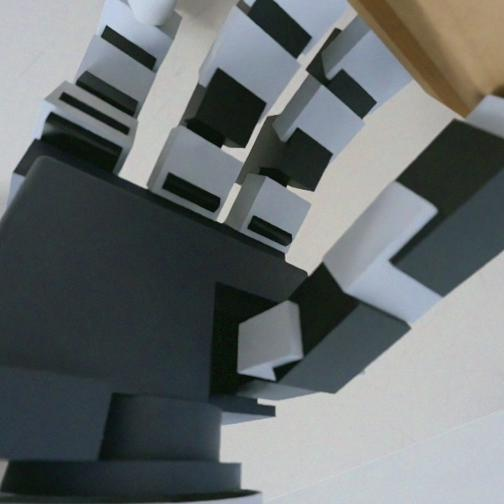

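>>> move(joints={"joint_2_rad": 0.73, "joint_6_rad": 0.78}, min_time_s=2, cameras=["wrist_camera"])

Scene clock: 98.13 s.
move: done
base_odometry: x=-0.050 y=-2.344 heading=-1.709
base_tilt: forward=-0.1 right=+0.2
base_status: not commanded
joint_positions: joint_1_rad=-0.006 joint_2_rad=+0.747 joint_3_rad=+3.136 joint_4_rad=-1.817 joint_5_rad=-0.032 joint_6_rad=+0.841 joint_7_rad=-0.003 hand_index_mcp=+0.096 hand_index_abd=-0.006 hand_index_pip=+0.177 hand_index_dip=+0.423 hand_middle_mcp=+0.087 hand_middle_abd=-0.005 hand_middle_pip=+0.170 hand_middle_dip=+0.420 hand_ring_mcp=+0.993 hand_ring_abd=+0.001 hand_ring_pip=-0.299 hand_ring_dip=-0.167 hand_thumb_cmc=-0.550 hand_thumb_axl=+0.684 hand_thumb_mcp=-0.043 hand_thumb_ipl=+0.198 hand_current_limit=+0.400 hand_speed=-0.600
joint_status: all done
hand_state: blocked,goal,blocked,goal,blocked,goal,blocked,goal,goal,goal,goal,goal,blocked,goal,blocked,blocked
index_mcp_current_ma: 181
index_abd_current_ma: -1
index_pip_current_ma: 28
index_dip_current_ma: 7
middle_mcp_current_ma: 150
middle_abd_current_ma: -1
middle_pip_current_ma: 19
middle_dip_current_ma: 5
ring_mcp_current_ma: -2
ring_abd_current_ma: 0
ring_pip_current_ma: 0
ring_dip_current_ma: 0
thumb_cmc_current_ma: 10
thumb_axl_current_ma: 1
thumb_mcp_current_ma: 385
thumb_ipl_current_ma: 33
hand_goal_index_mcp: 0.000
hand_goal_index_abd: 0.000
hand_goal_index_pip: 0.140
hand_goal_index_dip: 0.406
hand_goal_middle_mcp: 0.000
hand_goal_middle_abd: 0.000
hand_goal_middle_pip: 0.140
hand_goal_middle_dip: 0.406
hand_goal_ring_mcp: 1.000
hand_goal_ring_abd: 0.000
hand_goal_ring_pip: -0.300
hand_goal_ring_dip: -0.170
hand_goal_thumb_cmc: -0.570
hand_goal_thumb_axl: 0.678
hand_goal_thumb_mcp: -0.200
hand_goal_thumb_ipl: 0.168
motor_effort: joint_1_rad=+1(1) joint_2_rad=-33(35) joint_3_rad=+0(0) joint_4_rad=+11(11) joint_5_rad=+1(1) joint_6_rad=+10(11) joint_7_rad=+0(1)
hand_pose: x=+0.8619 y=+0.0269 z=+0.5982 quat_wxyz=(+0.463, -0.526, +0.546, -0.458) (m; base frame)
hand_target: x=+0.8498 y=+0.0280 z=+0.5881 quat_wxyz=(+0.456, -0.536, +0.563, -0.434) (m; base frame)
hand_status: not commanded
pictures: wrist_camera
camera_calibration:
wrist_camera: T_world_to_cam=[[-0.101321, 0.809422, -0.578421, 0.445422], [-0.736568, 0.329786, 0.590516, 0.20019], [0.668731, 0.485878, 0.56278, -0.806854], [0, 0, 0, 1]] pos_world=[0.732153, -0.0345223, 0.593507]

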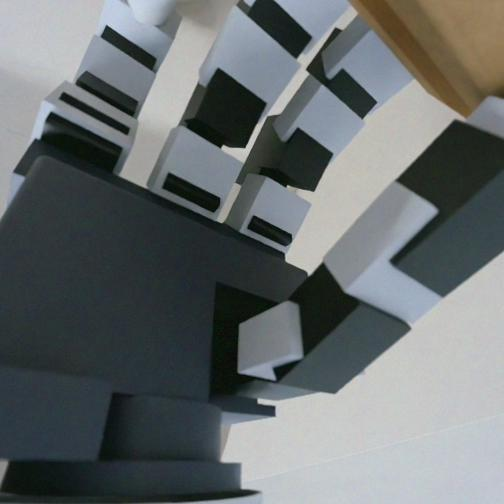

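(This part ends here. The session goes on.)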